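# Place the block onto the bench scale's pan

## Task

Set the block down so it rests on the weighing pan of the bench scale, and make sure it stays there once the robot lets go.

## Robot and tools

Robot: two arms, left_arm and right_arm, each a six-joint arm with a parallel two-finger gripper. In the scene frame, left_arm's base sits near (-0.001, +0.345, +0.047) m and right_arm's near (+0.013, -0.230, +0.012) m, both facing +x. A camera stand is mounted behind them.

Frame: the scene frame has its origin at table-top height, halfway between the nominal bases. +x points out over the table, +y toward left_arm, +z up. Arm names do not match image left or right. Reported end_effector_position (m) and end_effector_quat_wxyz are in this frame; they can be off by a few cm, more at long reach. end_effector_position is the point between the finger pads, roughly 1 cm back from the tips. Fingers extend along the gripper's +z and close along its y.

Command rows: every motion row is one flat list of 14 numbers, each in [-1, 1]: dx, dy, dz, rx, ry, rz, opening for left_arm, then the same seven for right_arm. Both arms must be filled even if only one moves. dx..rz are offsets, not poses: they are measured from that arm's Hand target when the action or move begins, along scene-frame axes, with rotation about the Hand target position. Scale: 1.0 = 0.6 m or 180 degrees; rx, ry, rz form a single rotation vector. Opening is absolute: +1 fully open (0.093 m), -1 closed. Sending zeros for an arm's six pose numbers re-requests its current Hand target; the opening slot is always a command, so resend the current value to keep the gripper unchanged.

execute_actions(actions, cameras): actions is a list of actions; each action is a table of up to 15 rows (control steps of 1/30 s); a short table repeats its final row. All rows of one action count from the same start pose, and each new action starts from the updated Hand target, so repeating an offset keeps moving the arm. Empty actions returns the state with all camera images and the scene number.

move(target, speed, blend, opening_speed, grip_force, blocking, cameras): drives each gripper in a straight line toward its offset. target is one 14-number row or a list of up to 15 rows, all counted from the same starting Hand targets. speed is m/s (0.002 to 2.9, default 0.25; rotation capped at twice that in rad/s), one value or one per target. blend (m) rounds corners in a list; 0 stops at each. opening_speed is per second on the -1..+1 scale, at least 0.2. grip_force is newtons per pad, 10 to 50, one value or one per arm; it persists, and lower values close slowly. blocking=false returns early while motion continues. Moves do not avoid obstacles or the other arm; grippers lag and overshoot more when fast or at full stretch. Avoid paths close to an arm's own base. The result adds a move: line giving the ending (done, off_target, moving, held, fault) and any limits (paced = clipped pose, held = steps withheld). done means within 10 mm and 2 degrees.

wait(seconds 0 to 10): lets time pass holding commands; a running move continues. stop(): brakes a running move. zoom_image(camera, region=[x0,y0,x1,y1] in pixels, max 504x504) magnifies the latest image of cam_head_left, cam_head_right, cam_left_wrist or cam_right_wrist (all 896x504). read_manual(section="licences") only returns licence text. finished_scene(scene) ends the scene irreversibly; call it only once the block rests on the pan unassisted.

Result lines: Hand target is the last commanded pose after clipping (orientation is limited to 40 degrees from the measured one); the next offsets start there. The gripper often stops short because of friction, weight or reach; resend or add the missing distance, and check tilt after each move. Tool commands lists present commands. grip_measured is the gripper motor on the opening scale: pads meet near -0.94, and each millimetre of object width adds about 0.0208; readings may be up to 0.02 high. Joint positions end with the finger opening in m. Joint torques include gravity, have offsets and noise, and joints 1-3 wrap at ±28 N m. Joint velocities may read within noise. MOTOR HOT appears at 75 °C; at 90 °C the arm folds and stops working, at 100 °C it goes limp. Avoid holding loads or pushing at unreachable poses for long.

Gripping: for a rigid block, command about 0.24 below the reading for its width to hold firmly; keep sending that value while carrying; release with a value well above the width reading. A sudden large closing step can spike the force.

Cameras: two fixed head cameras above and behind, plus one on each wrist; calibration (K, distortion, T_world_to_cam) is given, accurate to about 1 cm near image centre.

Avoid: dropping the block or releasing it while moving, letting it fall far or off the table, hitting the scale or table hard, pressing hard on anything, arms touching each other or one gripper closing on the other's fingers, strain on wrist camera cables, and arm fault stops. Loose objects may occasionally be nudged by outside pushes. Move smoothly and lower the block gently onto the pan.

Each tool is called by a JSON object that holds its "api" and its "payload", one argument or row to a line.

## Session

{"api": "execute_actions", "payload": {
  "actions": []
}}

Scene clock: 0.00 s.
left_arm: end_effector_position=(+0.3824, +0.3802, +0.1449) grip_measured=+1.000 end_effector_quat_wxyz=(+0.590, -0.097, +0.797, +0.081) | right_arm: end_effector_position=(+0.3892, -0.2061, +0.0926) grip_measured=+1.000 end_effector_quat_wxyz=(+0.551, -0.030, +0.833, +0.030)
Joint positions: left_arm=[-0.022 1.553 0.339 0.908 -0.27 -0.07 0.093] | right_arm=[0.039 1.507 0.338 0.766 -0.04 0.001 0.093]
Joint velocities: within noise
Joint torques (N m): no reading
Heat: left arm: 33 °C; right arm: 35 °C.
Hand target: left_arm +0.3861, +0.3802, +0.1546; +0.603, -0.099, +0.788, +0.079 | right_arm +0.3917, -0.2060, +0.0977; +0.557, -0.030, +0.829, +0.030
Tool commands: left_gripper/opening=+1.0 right_gripper/opening=+1.0

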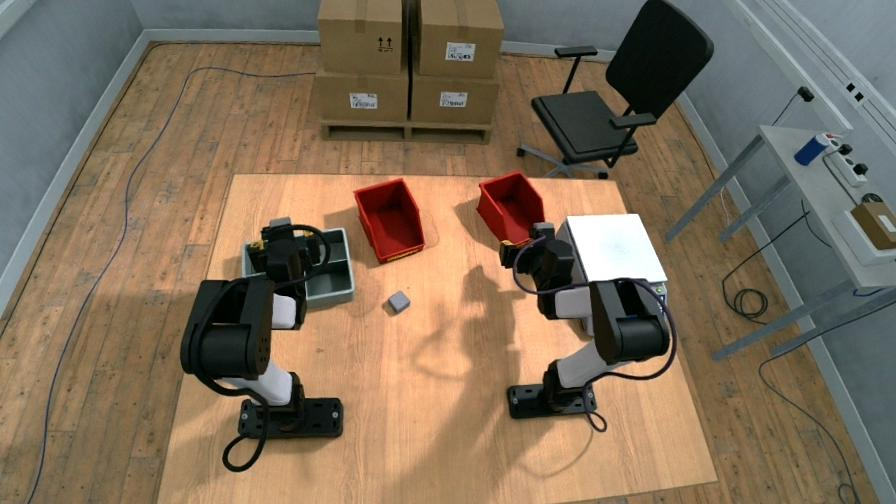

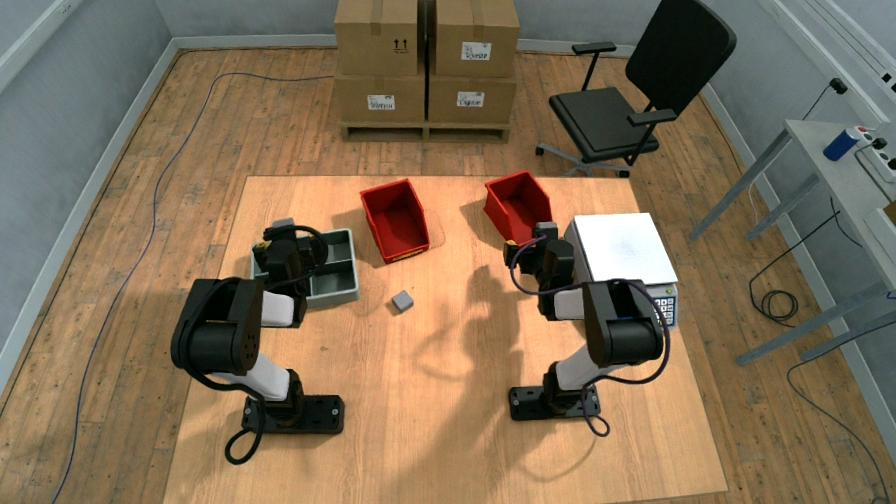

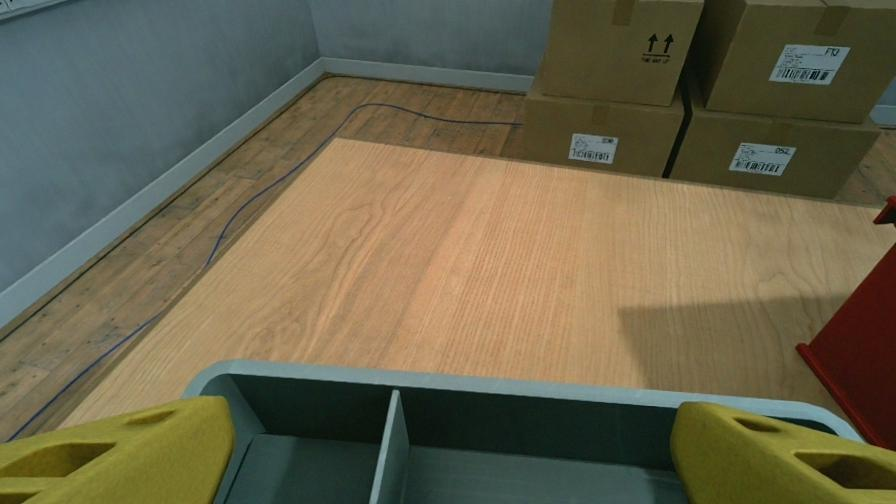

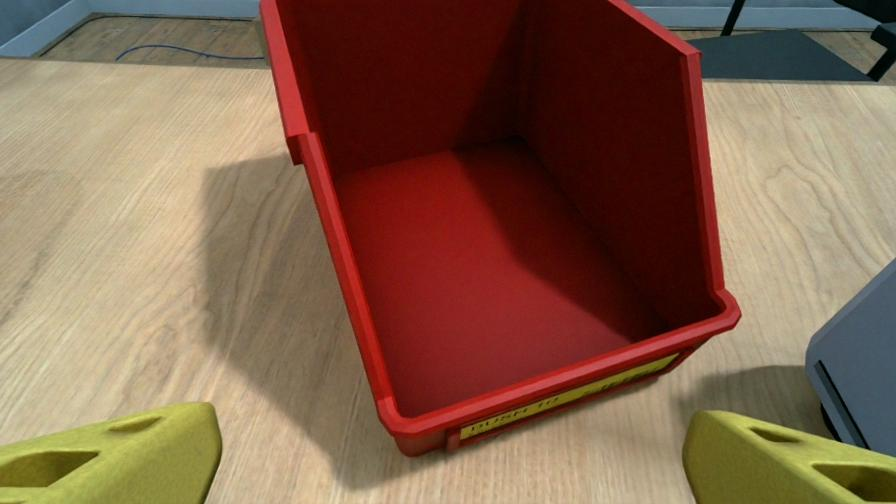

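{"api": "zoom_image", "payload": {
  "camera": "cam_head_left",
  "region": [360, 270, 440, 330]
}}

{"api": "zoom_image", "payload": {
  "camera": "cam_head_right",
  "region": [360, 270, 440, 330]
}}

{"api": "zoom_image", "payload": {
  "camera": "cam_head_left",
  "region": [490, 160, 700, 370]
}}

{"api": "zoom_image", "payload": {
  "camera": "cam_head_right",
  "region": [490, 160, 700, 370]
}}

Scaled by 6.300.

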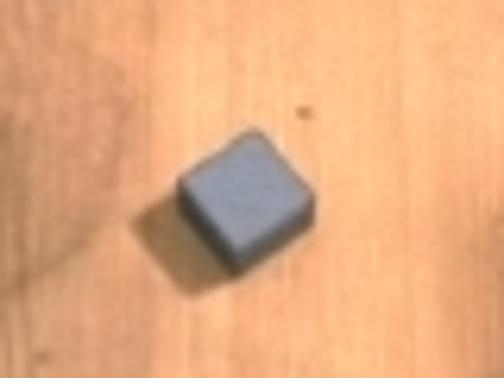

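Scaled by 6.300.

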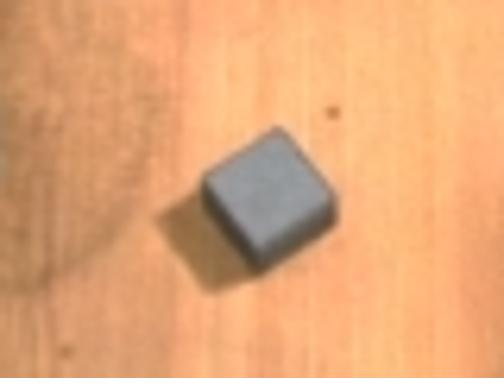

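Scaled by 2.400.

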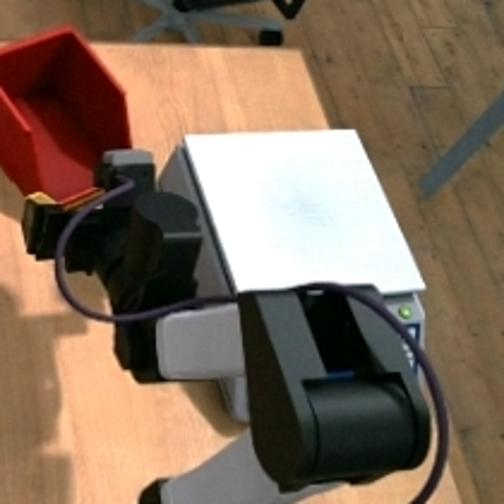

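Scaled by 2.400.

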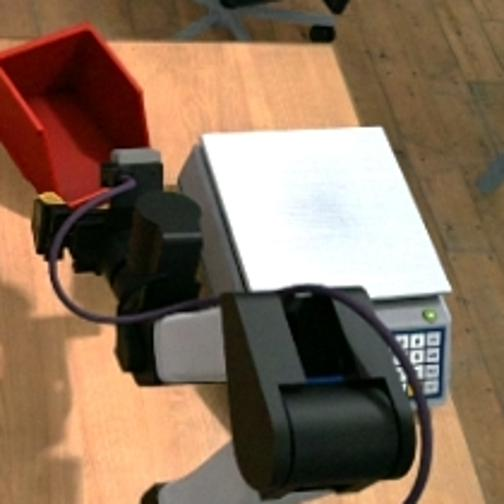

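{"api": "move", "payload": {
  "target": [
    [0,0,0,0,0,0,1,-0.06,0.08,0.12,0,0.1,0,1],
    [0,0,0,0,0,0,1,-0.2,0.5525,0.087,-0.1396,0.355,0.159,1]
  ],
  "blend": [0.04,0],
  "speed": 0.45,
  "cameras": ["all"]
}}

Scene clock: 89.50 s.
left_arm: end_effector_position=(+0.3823, +0.3802, +0.1445) grip_measured=+1.000 end_effector_quat_wxyz=(+0.590, -0.097, +0.798, +0.081) | right_arm: end_effector_position=(+0.2716, +0.1244, +0.1475) grip_measured=+1.000 end_effector_quat_wxyz=(+0.011, -0.315, +0.949, -0.001)
Joint positions: left_arm=[-0.022 1.553 0.339 0.906 -0.27 -0.07 0.093] | right_arm=[0.938 2.272 2.282 -1.563 0.014 0.304 0.093]
Joint torques (N m): left_arm=[0.21 -5.85 4.86 2.09 0.07 0.03] | right_arm=[-0.39 -9.58 7.69 0.23 -0.11 -0.06]
Heat: left arm: 38 °C; right arm: 41 °C.
Hand target: left_arm +0.3861, +0.3802, +0.1545; +0.603, -0.099, +0.788, +0.079 | right_arm +0.2716, +0.1256, +0.1500; +0.000, -0.315, +0.949, -0.001
Off the commanded pose: left_arm 0.011 m, 2 deg | right_arm 0.003 m, 1 deg.
joint sent to its limit (right arm) — joint 4 (wrist pitch), lower limit. The joint targets still meet the commanded pose.
move: off_target (left_arm)
camera_calibration:
cam_left_wrist: T_world_to_cam=[[0.276548, -0.960598, -0.0278002, 0.266597], [-0.645489, -0.164244, -0.745901, 0.455369], [0.711944, 0.224222, -0.665477, -0.168565], [0, 0, 0, 1]] pos_world=[0.340218, 0.36868, 0.234895]
cam_right_wrist: T_world_to_cam=[[0.611953, -0.790889, -0.0028217, -0.0677969], [-0.724279, -0.56184, 0.399695, 0.245605], [-0.3177, -0.242551, -0.916644, 0.346283], [0, 0, 0, 1]] pos_world=[0.329389, 0.168362, 0.21906]

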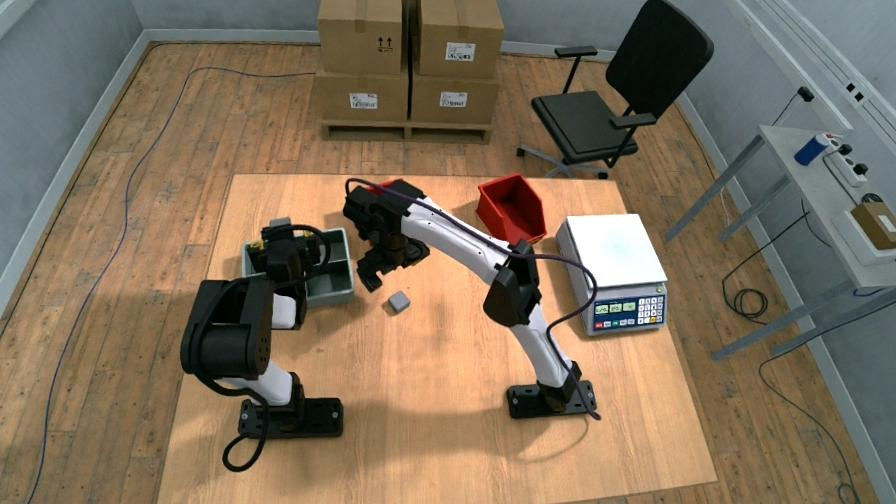

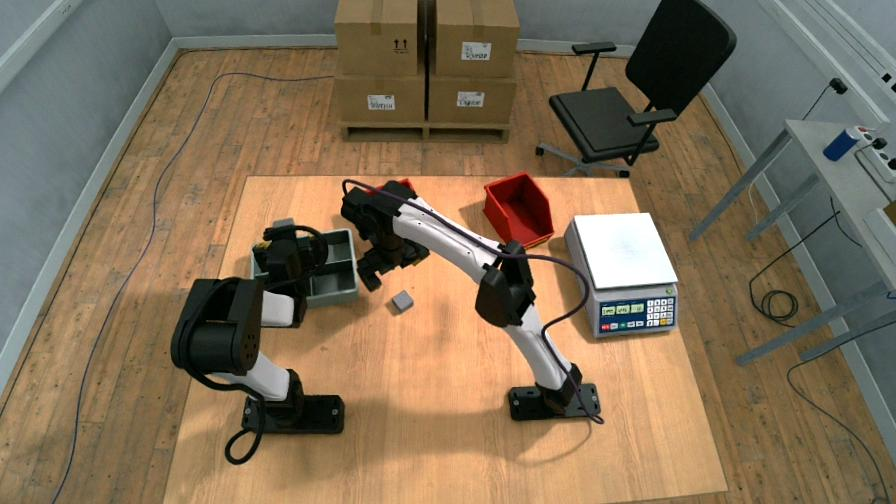

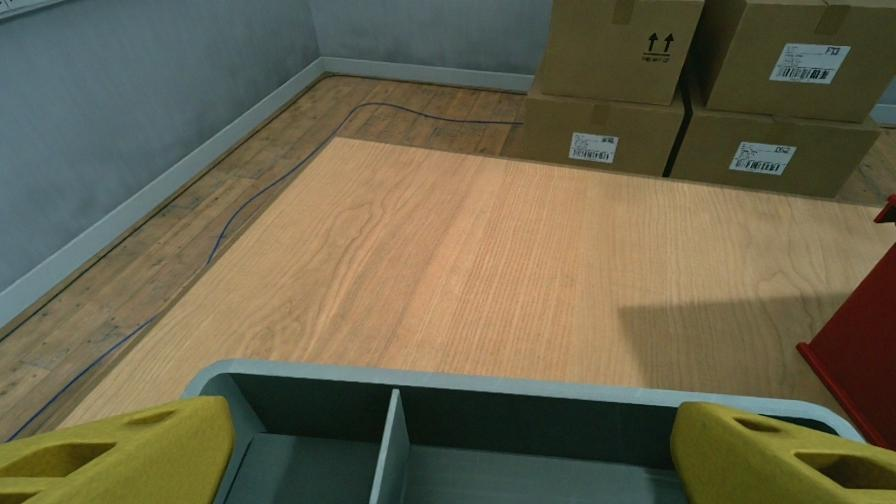

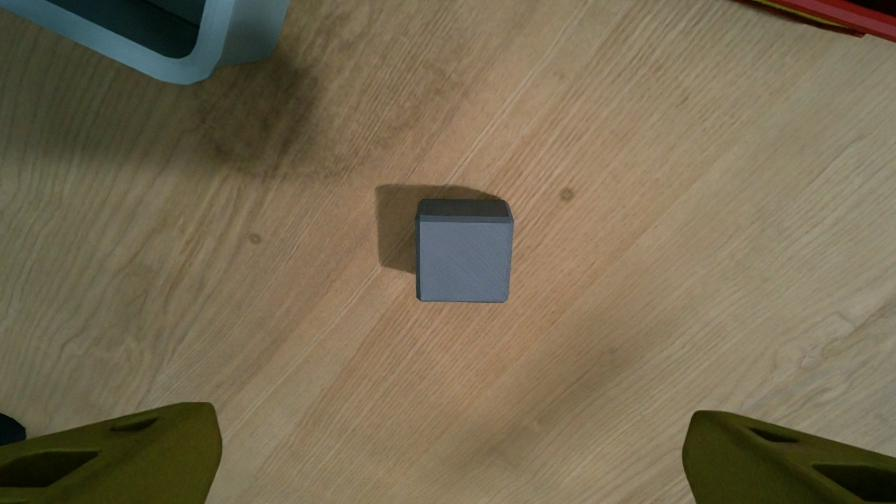

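{"api": "move", "payload": {
  "target": [0,0,0,0,0,0,1,-0.01,-0.022,-0.125,0,0,0,1],
  "speed": 0.25,
  "cameras": ["cam_right_wrist"]
}}

Scene clock: 113.73 s.
left_arm: end_effector_position=(+0.3823, +0.3802, +0.1445) grip_measured=+1.000 end_effector_quat_wxyz=(+0.590, -0.097, +0.798, +0.081) | right_arm: end_effector_position=(+0.2624, +0.1087, +0.0635) grip_measured=+1.000 end_effector_quat_wxyz=(-0.015, -0.313, +0.949, -0.019)
Joint positions: left_arm=[-0.022 1.553 0.339 0.906 -0.27 -0.07 0.093] | right_arm=[0.934 2.229 1.873 -1.261 0.014 0.304 0.093]
Joint torques (N m): left_arm=[0.18 -5.83 4.86 2.07 0.07 0.03] | right_arm=[-0.77 -12.38 5.46 0.36 -0.11 -0.11]
Heat: left arm: 38 °C; right arm: 46 °C.
Hand target: left_arm +0.3861, +0.3802, +0.1545; +0.603, -0.099, +0.788, +0.079 | right_arm +0.2657, +0.1123, +0.0750; +0.000, -0.315, +0.949, -0.001
Off the commanded pose: left_arm 0.011 m, 2 deg | right_arm 0.012 m, 3 deg.
move: off_target (left_arm, right_arm)
camera_calibration:
cam_right_wrist: T_world_to_cam=[[0.608917, -0.793092, 0.01499, -0.0749408], [-0.710756, -0.537116, 0.454238, 0.254128], [-0.352202, -0.287248, -0.890754, 0.274831], [0, 0, 0, 1]] pos_world=[0.323051, 0.156005, 0.130495]
Images, in order (width x height): cam_right_wrist 896x504.

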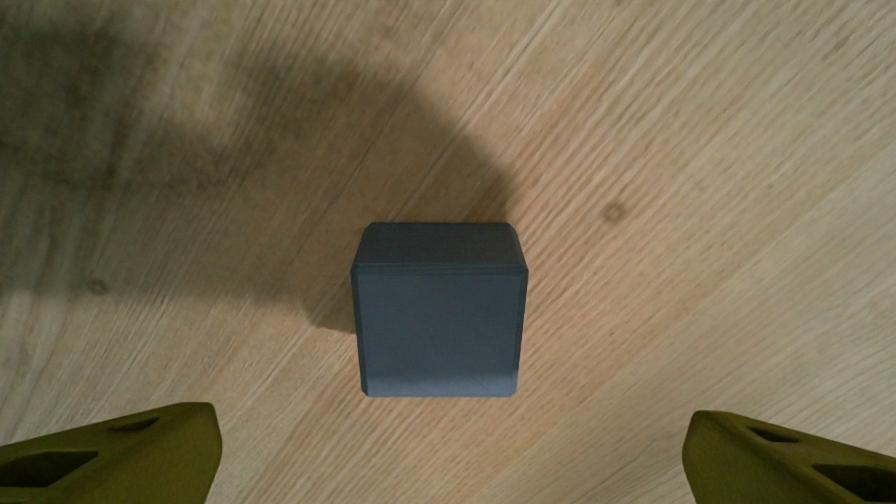

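{"api": "move", "payload": {
  "target": [
    [0,0,0,0,0,0,1,0.0105,0.012,-0.05,0,0,0,1],
    [0,0,0,0,0,0,1,0.0105,0.012,-0.05,0,0,0,-0.5],
    [0,0,0,0,0,0,1,0.0105,0.012,0.25,0,0,0,-0.5],
    [0,0,0,0,0,0,1,0.14,-0.42,0.275,0,0,-0.22,-0.5],
    [0,0,0,0,0,0,1,0.082,-0.829,0.275,0,0,-0.444,-0.5]
  ],
  "speed": [0.15,0.2,0.35,0.4,0.4],
  "blend": [0,0,0.06,0.1,0],
  "cameras": ["all"]
}}

Scene clock: 174.63 s.
left_arm: end_effector_position=(+0.3823, +0.3802, +0.1444) grip_measured=+1.000 end_effector_quat_wxyz=(+0.589, -0.097, +0.798, +0.081) | right_arm: end_effector_position=(+0.3123, -0.3861, +0.2359) grip_measured=-0.498 end_effector_quat_wxyz=(+0.066, +0.374, +0.925, -0.010)
Joint positions: left_arm=[-0.022 1.553 0.339 0.906 -0.27 -0.07 0.093] | right_arm=[-0.483 1.762 1.892 -1.566 0.007 0.293 0.021]
Joint torques (N m): left_arm=[0.2 -5.83 4.86 2.09 0.08 0.03] | right_arm=[0.18 -5.85 7.77 0.44 -0.04 -0.08]
Heat: left arm: 40 °C; right arm: 60 °C.
Hand target: left_arm +0.3861, +0.3802, +0.1545; +0.603, -0.099, +0.788, +0.079 | right_arm +0.3150, -0.3851, +0.2398; -0.001, +0.368, +0.930, -0.001
Off the commanded pose: left_arm 0.011 m, 2 deg | right_arm 0.005 m, 8 deg.
joint sent to its limit (right arm) — joint 4 (wrist pitch), lower limit. The joint targets are off in orientation, not in position.
move: off_target (left_arm, right_arm)
camera_calibration:
cam_left_wrist: T_world_to_cam=[[0.276525, -0.960602, -0.0278995, 0.266627], [-0.645764, -0.164237, -0.745664, 0.455332], [0.711704, 0.224211, -0.665738, -0.168485], [0, 0, 0, 1]] pos_world=[0.34022, 0.36868, 0.234797]
cam_right_wrist: T_world_to_cam=[[-0.680477, -0.73163, -0.0408526, -0.060721], [-0.707612, 0.64161, 0.29601, 0.436886], [-0.190359, 0.230336, -0.954311, 0.468174], [0, 0, 0, 1]] pos_world=[0.356948, -0.432573, 0.31498]

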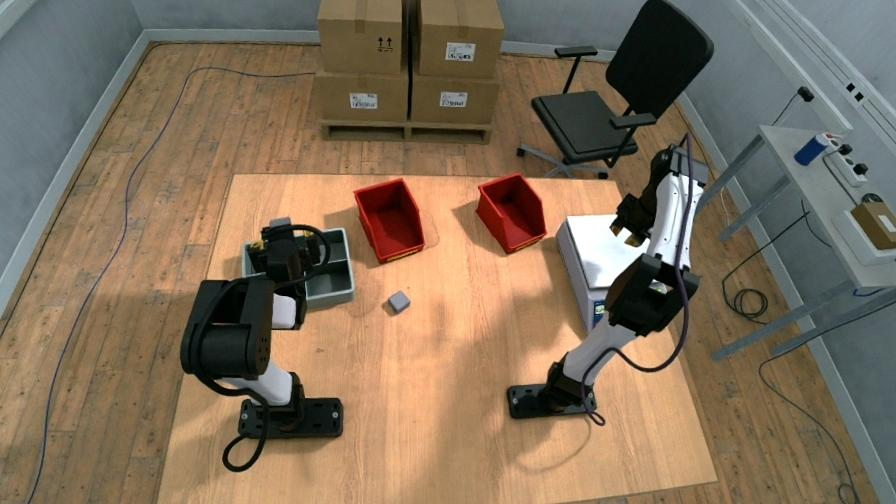

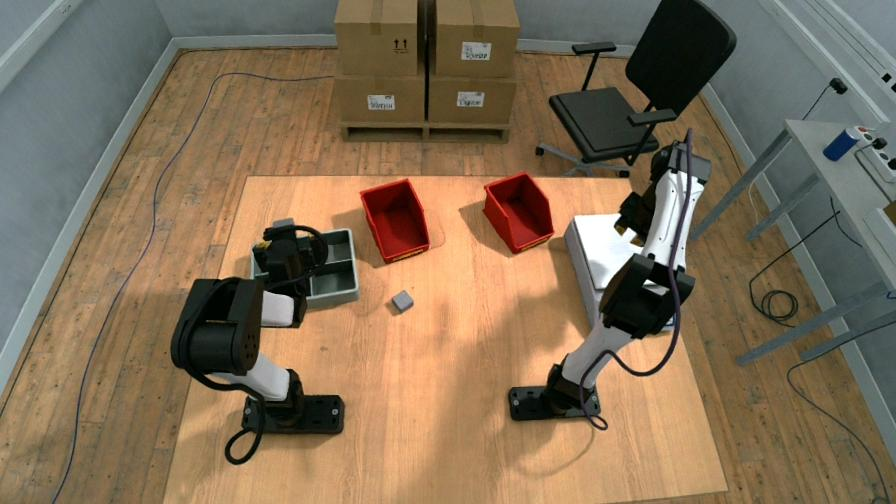

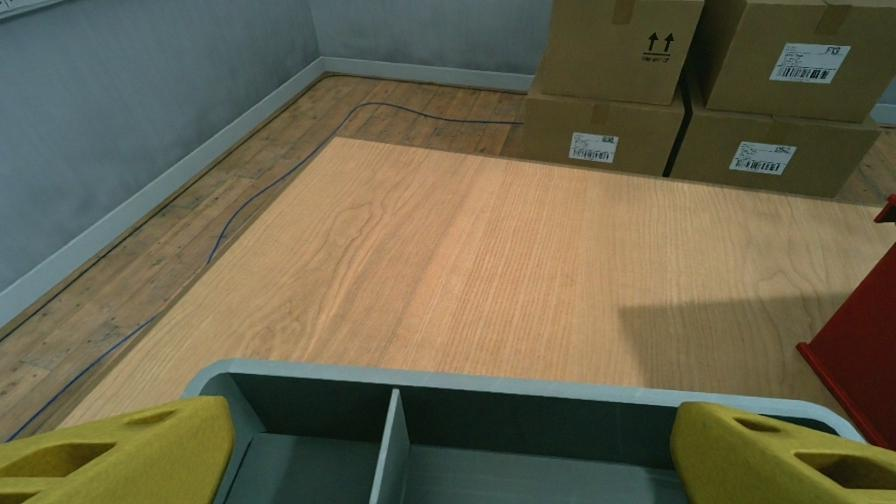

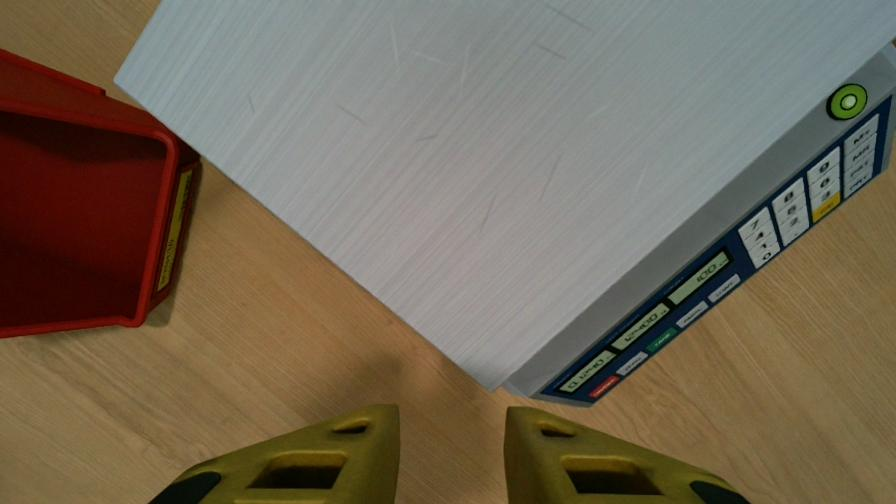

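{"api": "move", "payload": {
  "target": [
    [0,0,0,0,0,0,1,0.058,0.409,-0.066,0,0,0.222,1],
    [0,0,0,0,0,0,1,-0.0717,0.839,-0.16,0,0,0.444,1],
    [0,0,0,0,0,0,1,-0.0717,0.839,-0.294,0,0,0.444,1]
  ],
  "speed": [0.45,0.45,0.2],
  "blend": [0.1,0.02,0],
  "cameras": ["cam_right_wrist","cam_head_left"]
}}

Scene clock: 197.80 s.
left_arm: end_effector_position=(+0.3823, +0.3802, +0.1444) grip_measured=+1.000 end_effector_quat_wxyz=(+0.589, -0.097, +0.798, +0.081) | right_arm: end_effector_position=(+0.2689, +0.1166, +0.0654) grip_measured=+1.000 end_effector_quat_wxyz=(-0.004, -0.312, +0.950, -0.006)
Joint positions: left_arm=[-0.022 1.553 0.339 0.906 -0.27 -0.07 0.093] | right_arm=[0.929 2.238 1.897 -1.243 0.005 0.302 0.093]
Joint torques (N m): left_arm=[0.14 -5.82 4.85 2.07 0.08 0.02] | right_arm=[-0.68 -9.95 5.56 0.39 -0.01 -0.12]
Heat: left arm: 40 °C; right arm: 56 °C.
Hand target: left_arm +0.3861, +0.3802, +0.1545; +0.603, -0.099, +0.788, +0.079 | right_arm +0.2720, +0.1183, +0.0635; +0.000, -0.315, +0.949, -0.001
Off the commanded pose: left_arm 0.011 m, 2 deg | right_arm 0.004 m, 1 deg.
move: off_target (left_arm)
camera_calibration:
cam_right_wrist: T_world_to_cam=[[0.606158, -0.795339, -0.00295781, -0.070523], [-0.717775, -0.548638, 0.428714, 0.266959], [-0.342595, -0.257745, -0.903436, 0.275862], [0, 0, 0, 1]] pos_world=[0.328874, 0.161476, 0.134566]
Images, in order (width x height): cam_head_left 896x504, cam_right_wrist 896x504.

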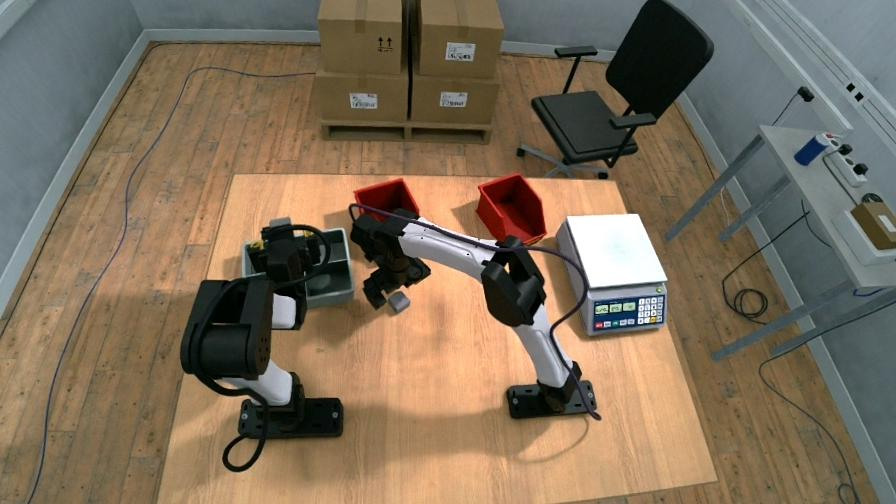

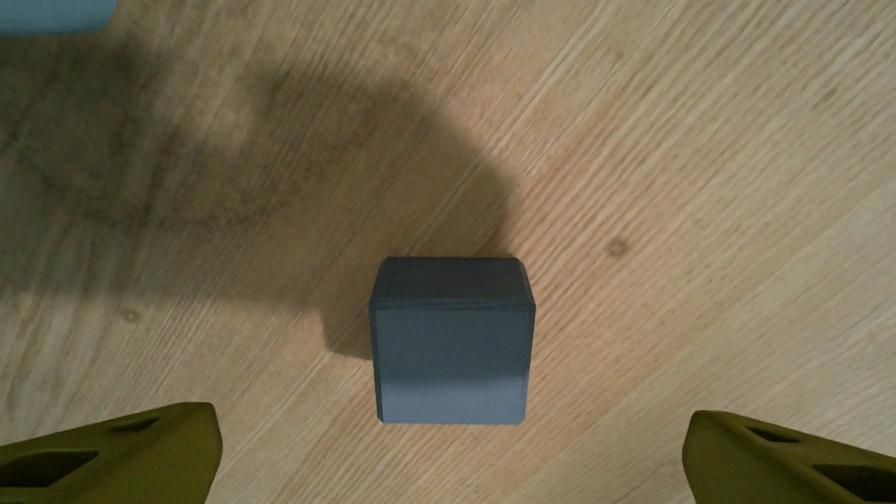

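{"api": "move", "payload": {
  "target": [
    [0,0,0,0,0,0,1,0.001,0.001,-0.056,0,0,0,1],
    [0,0,0,0,0,0,1,0.001,0.001,-0.056,0,0,0,-0.6]
  ],
  "speed": 0.12,
  "cameras": ["cam_right_wrist"]
}}

Scene clock: 214.63 s.
left_arm: end_effector_position=(+0.3823, +0.3802, +0.1444) grip_measured=+1.000 end_effector_quat_wxyz=(+0.589, -0.097, +0.798, +0.081) | right_arm: end_effector_position=(+0.2699, +0.1179, +0.0341) grip_measured=-0.303 end_effector_quat_wxyz=(-0.002, -0.312, +0.950, -0.004)
Joint positions: left_arm=[-0.022 1.553 0.339 0.906 -0.27 -0.07 0.093] | right_arm=[0.929 2.26 1.808 -1.126 0.005 0.301 0.031]
Joint torques (N m): left_arm=[0.2 -5.86 4.86 2.09 0.06 0.02] | right_arm=[-0.62 -9.62 5.48 0.44 -0.02 -0.11]
Heat: left arm: 40 °C; right arm: 61 °C.
Hand target: left_arm +0.3861, +0.3802, +0.1545; +0.603, -0.099, +0.788, +0.079 | right_arm +0.2726, +0.1190, +0.0299; +0.000, -0.315, +0.949, -0.001
Off the commanded pose: left_arm 0.011 m, 2 deg | right_arm 0.005 m, 0 deg.
move: off_target (left_arm)
camera_calibration:
cam_right_wrist: T_world_to_cam=[[0.60711, -0.794604, -0.00476875, -0.0704184], [-0.718635, -0.551608, 0.423429, 0.282584], [-0.339089, -0.253641, -0.905917, 0.246901], [0, 0, 0, 1]] pos_world=[0.329548, 0.162545, 0.103682]
Images, in order (width x height): cam_right_wrist 896x504.

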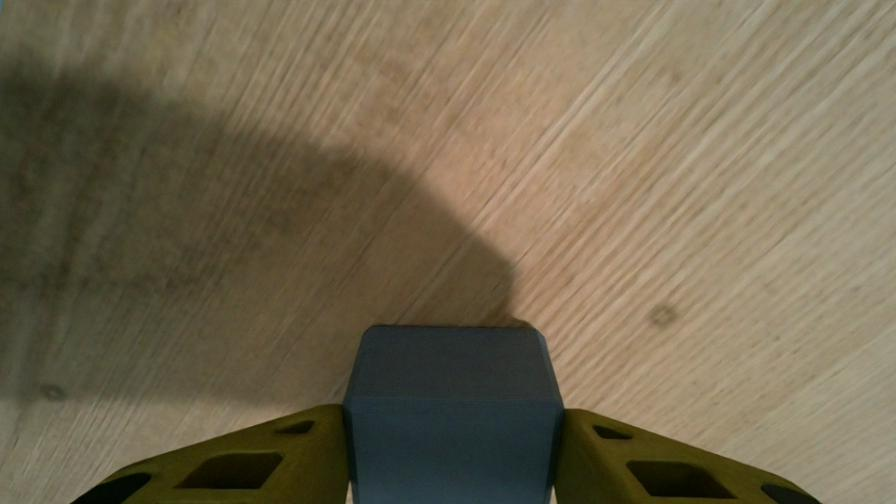

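{"api": "move", "payload": {
  "target": [
    [0,0,0,0,0,0,1,0.001,0.001,0.267,0,0,0,-0.6],
    [0,0,0,0,0,0,1,0.162,-0.432,0.284,0,0,-0.22,-0.6],
    [0,0,0,0,0,0,1,0.1207,-0.907,0.257,0,0,-0.444,-0.6],
    [0,0,0,0,0,0,1,0.1207,-0.907,0.225,0,0,-0.444,-0.6]
  ],
  "speed": [0.3,0.4,0.4,0.12],
  "blend": [0.06,0.1,0.015,0],
  "cameras": ["cam_right_wrist","cam_head_left"]
}}

Scene clock: 241.73 s.
left_arm: end_effector_position=(+0.3823, +0.3802, +0.1444) grip_measured=+1.000 end_effector_quat_wxyz=(+0.589, -0.097, +0.798, +0.081) | right_arm: end_effector_position=(+0.3408, -0.4255, +0.1659) grip_measured=-0.288 end_effector_quat_wxyz=(-0.008, +0.376, +0.927, -0.001)
Joint positions: left_arm=[-0.022 1.553 0.339 0.906 -0.27 -0.07 0.093] | right_arm=[-0.542 2.032 1.975 -1.529 0.004 0.235 0.031]
Joint torques (N m): left_arm=[0.21 -5.85 4.86 2.09 0.1 0.04] | right_arm=[0.32 -8.59 5.49 0.43 0.01 -0.14]
Heat: left arm: 40 °C; right arm: 64 °C.
Hand target: left_arm +0.3861, +0.3802, +0.1545; +0.603, -0.099, +0.788, +0.079 | right_arm +0.3450, -0.4252, +0.1650; -0.001, +0.368, +0.930, -0.001
Off the commanded pose: left_arm 0.011 m, 2 deg | right_arm 0.004 m, 1 deg.
move: off_target (left_arm); blend cut to 0.0096 m at target 3
camera_calibration:
cam_right_wrist: T_world_to_cam=[[-0.684101, -0.729377, -0.00382705, -0.0769481], [-0.659419, 0.616226, 0.43062, 0.453458], [-0.311726, 0.297111, -0.902525, 0.477019], [0, 0, 0, 1]] pos_world=[0.395078, -0.477284, 0.234959]
Images, in order (width x height): cam_head_left 896x504, cam_right_wrist 896x504.

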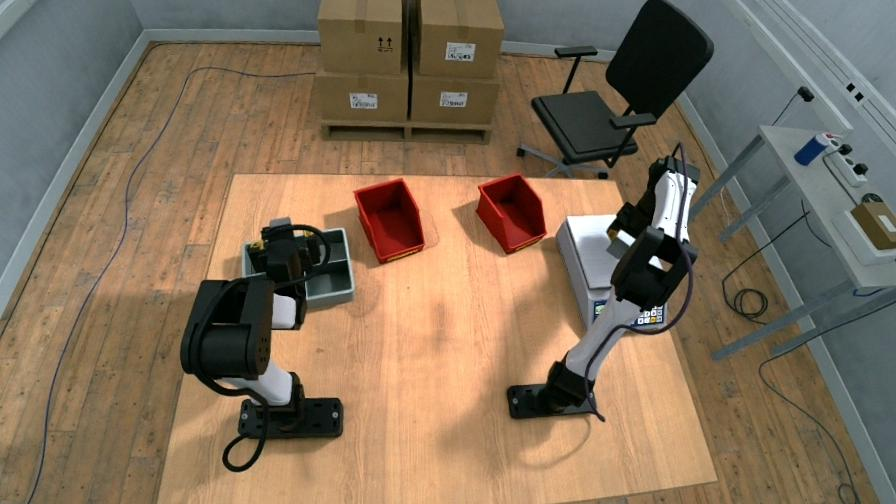

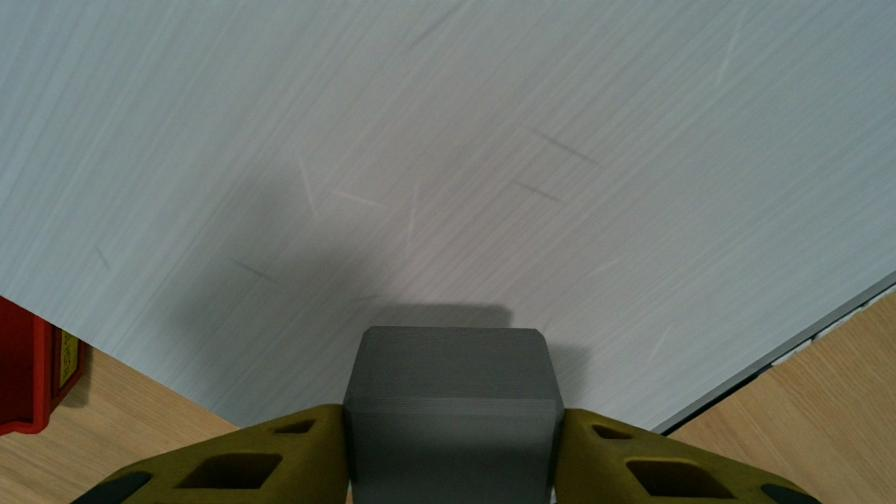

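{"api": "move", "payload": {
  "target": [0,0,0,0,0,0,1,0,0,-0.037,0,0,0,-0.6],
  "speed": 0.06,
  "cameras": ["cam_right_wrist"]
}}

Scene clock: 251.83 s.
left_arm: end_effector_position=(+0.3823, +0.3802, +0.1444) grip_measured=+1.000 end_effector_quat_wxyz=(+0.589, -0.097, +0.798, +0.081) | right_arm: end_effector_position=(+0.3414, -0.4258, +0.1395) grip_measured=-0.288 end_effector_quat_wxyz=(-0.013, +0.376, +0.927, +0.000)
Joint positions: left_arm=[-0.022 1.553 0.339 0.906 -0.27 -0.07 0.093] | right_arm=[-0.542 2.032 1.869 -1.434 0.004 0.235 0.031]
Joint torques (N m): left_arm=[0.2 -5.87 4.85 2.09 0.08 0.03] | right_arm=[0.21 -9.74 5.37 0.36 -0.03 -0.13]
Heat: left arm: 41 °C; right arm: 62 °C.
Hand target: left_arm +0.3861, +0.3802, +0.1545; +0.603, -0.099, +0.788, +0.079 | right_arm +0.3450, -0.4252, +0.1429; +0.000, +0.368, +0.930, -0.001
Off the commanded pose: left_arm 0.011 m, 2 deg | right_arm 0.005 m, 2 deg.
move: off_target (left_arm)
camera_calibration:
cam_right_wrist: T_world_to_cam=[[-0.684155, -0.729336, -0.00133884, -0.0772734], [-0.65508, 0.61369, 0.440742, 0.461549], [-0.320627, 0.302413, -0.897633, 0.458044], [0, 0, 0, 1]] pos_world=[0.396346, -0.478125, 0.207627]
Images, in order (width x height): cam_right_wrist 896x504.

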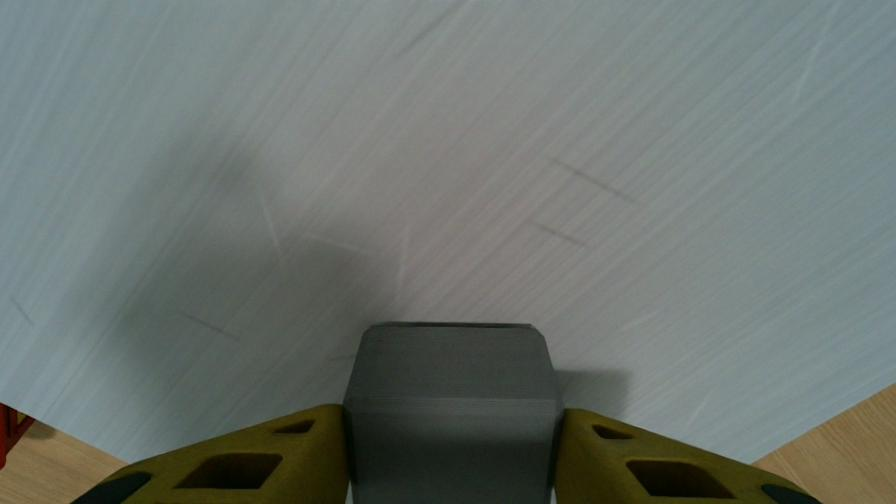

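{"api": "move", "payload": {
  "target": [
    [0,0,0,0,0,0,1,0,0,-0.0135,0,0,0,-0.6],
    [0,0,0,0,0,0,1,0,0,-0.0135,0,0,0,0.3],
    [0,0,0,0,0,0,1,0,0,0.12,0,0,0,0.3]
  ],
  "speed": [0.04,0.1,0.15],
  "opening_speed": 1.5,
  "cameras": ["cam_right_wrist"]
}}

Scene clock: 260.47 s.
left_arm: end_effector_position=(+0.3823, +0.3802, +0.1444) grip_measured=+1.000 end_effector_quat_wxyz=(+0.589, -0.097, +0.798, +0.081) | right_arm: end_effector_position=(+0.3456, -0.4284, +0.1981) grip_measured=+0.299 end_effector_quat_wxyz=(+0.033, +0.375, +0.926, -0.007)
Joint positions: left_arm=[-0.022 1.553 0.339 0.906 -0.27 -0.07 0.093] | right_arm=[-0.542 2.001 2.06 -1.562 0.004 0.234 0.06]
Joint torques (N m): left_arm=[0.18 -5.86 4.88 2.08 0.08 0.02] | right_arm=[0.36 -10.47 7.64 0.3 0 -0.11]
Heat: left arm: 41 °C; right arm: 61 °C.
Hand target: left_arm +0.3861, +0.3802, +0.1545; +0.603, -0.099, +0.788, +0.079 | right_arm +0.3451, -0.4253, +0.2148; +0.000, +0.368, +0.930, -0.001
Off the commanded pose: left_arm 0.011 m, 2 deg | right_arm 0.017 m, 4 deg.
joint sent to its limit (right arm) — joint 4 (wrist pitch), lower limit. The joint targets are off in orientation, not in position.
move: off_target (left_arm, right_arm)
camera_calibration:
cam_right_wrist: T_world_to_cam=[[-0.682638, -0.730441, -0.0214738, -0.0731344], [-0.687694, 0.632195, 0.35694, 0.475803], [-0.247148, 0.258428, -0.93388, 0.475825], [0, 0, 0, 1]] pos_world=[0.394882, -0.477188, 0.27296]
Images, in order (width x height): cam_right_wrist 896x504.

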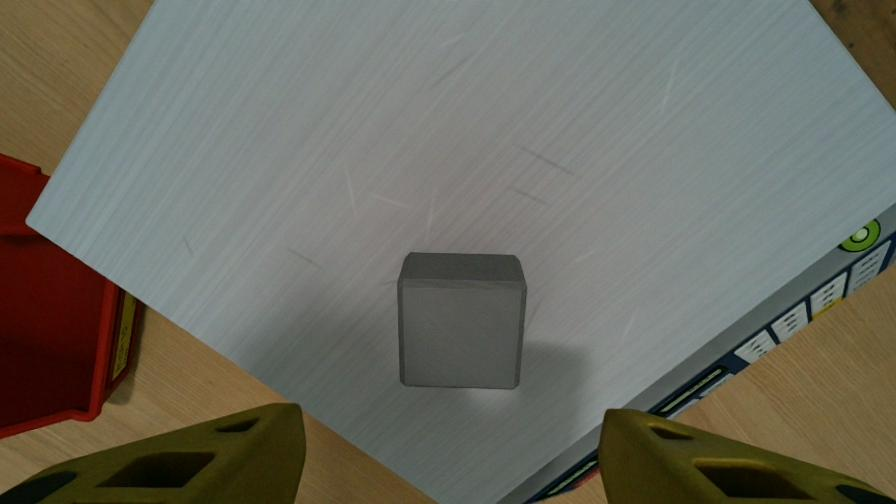

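Block rests flat on the pan and the gripper is clear.

{"api": "finished_scene", "payload": {
  "scene": 1
}}

The scene is finished: the task was done.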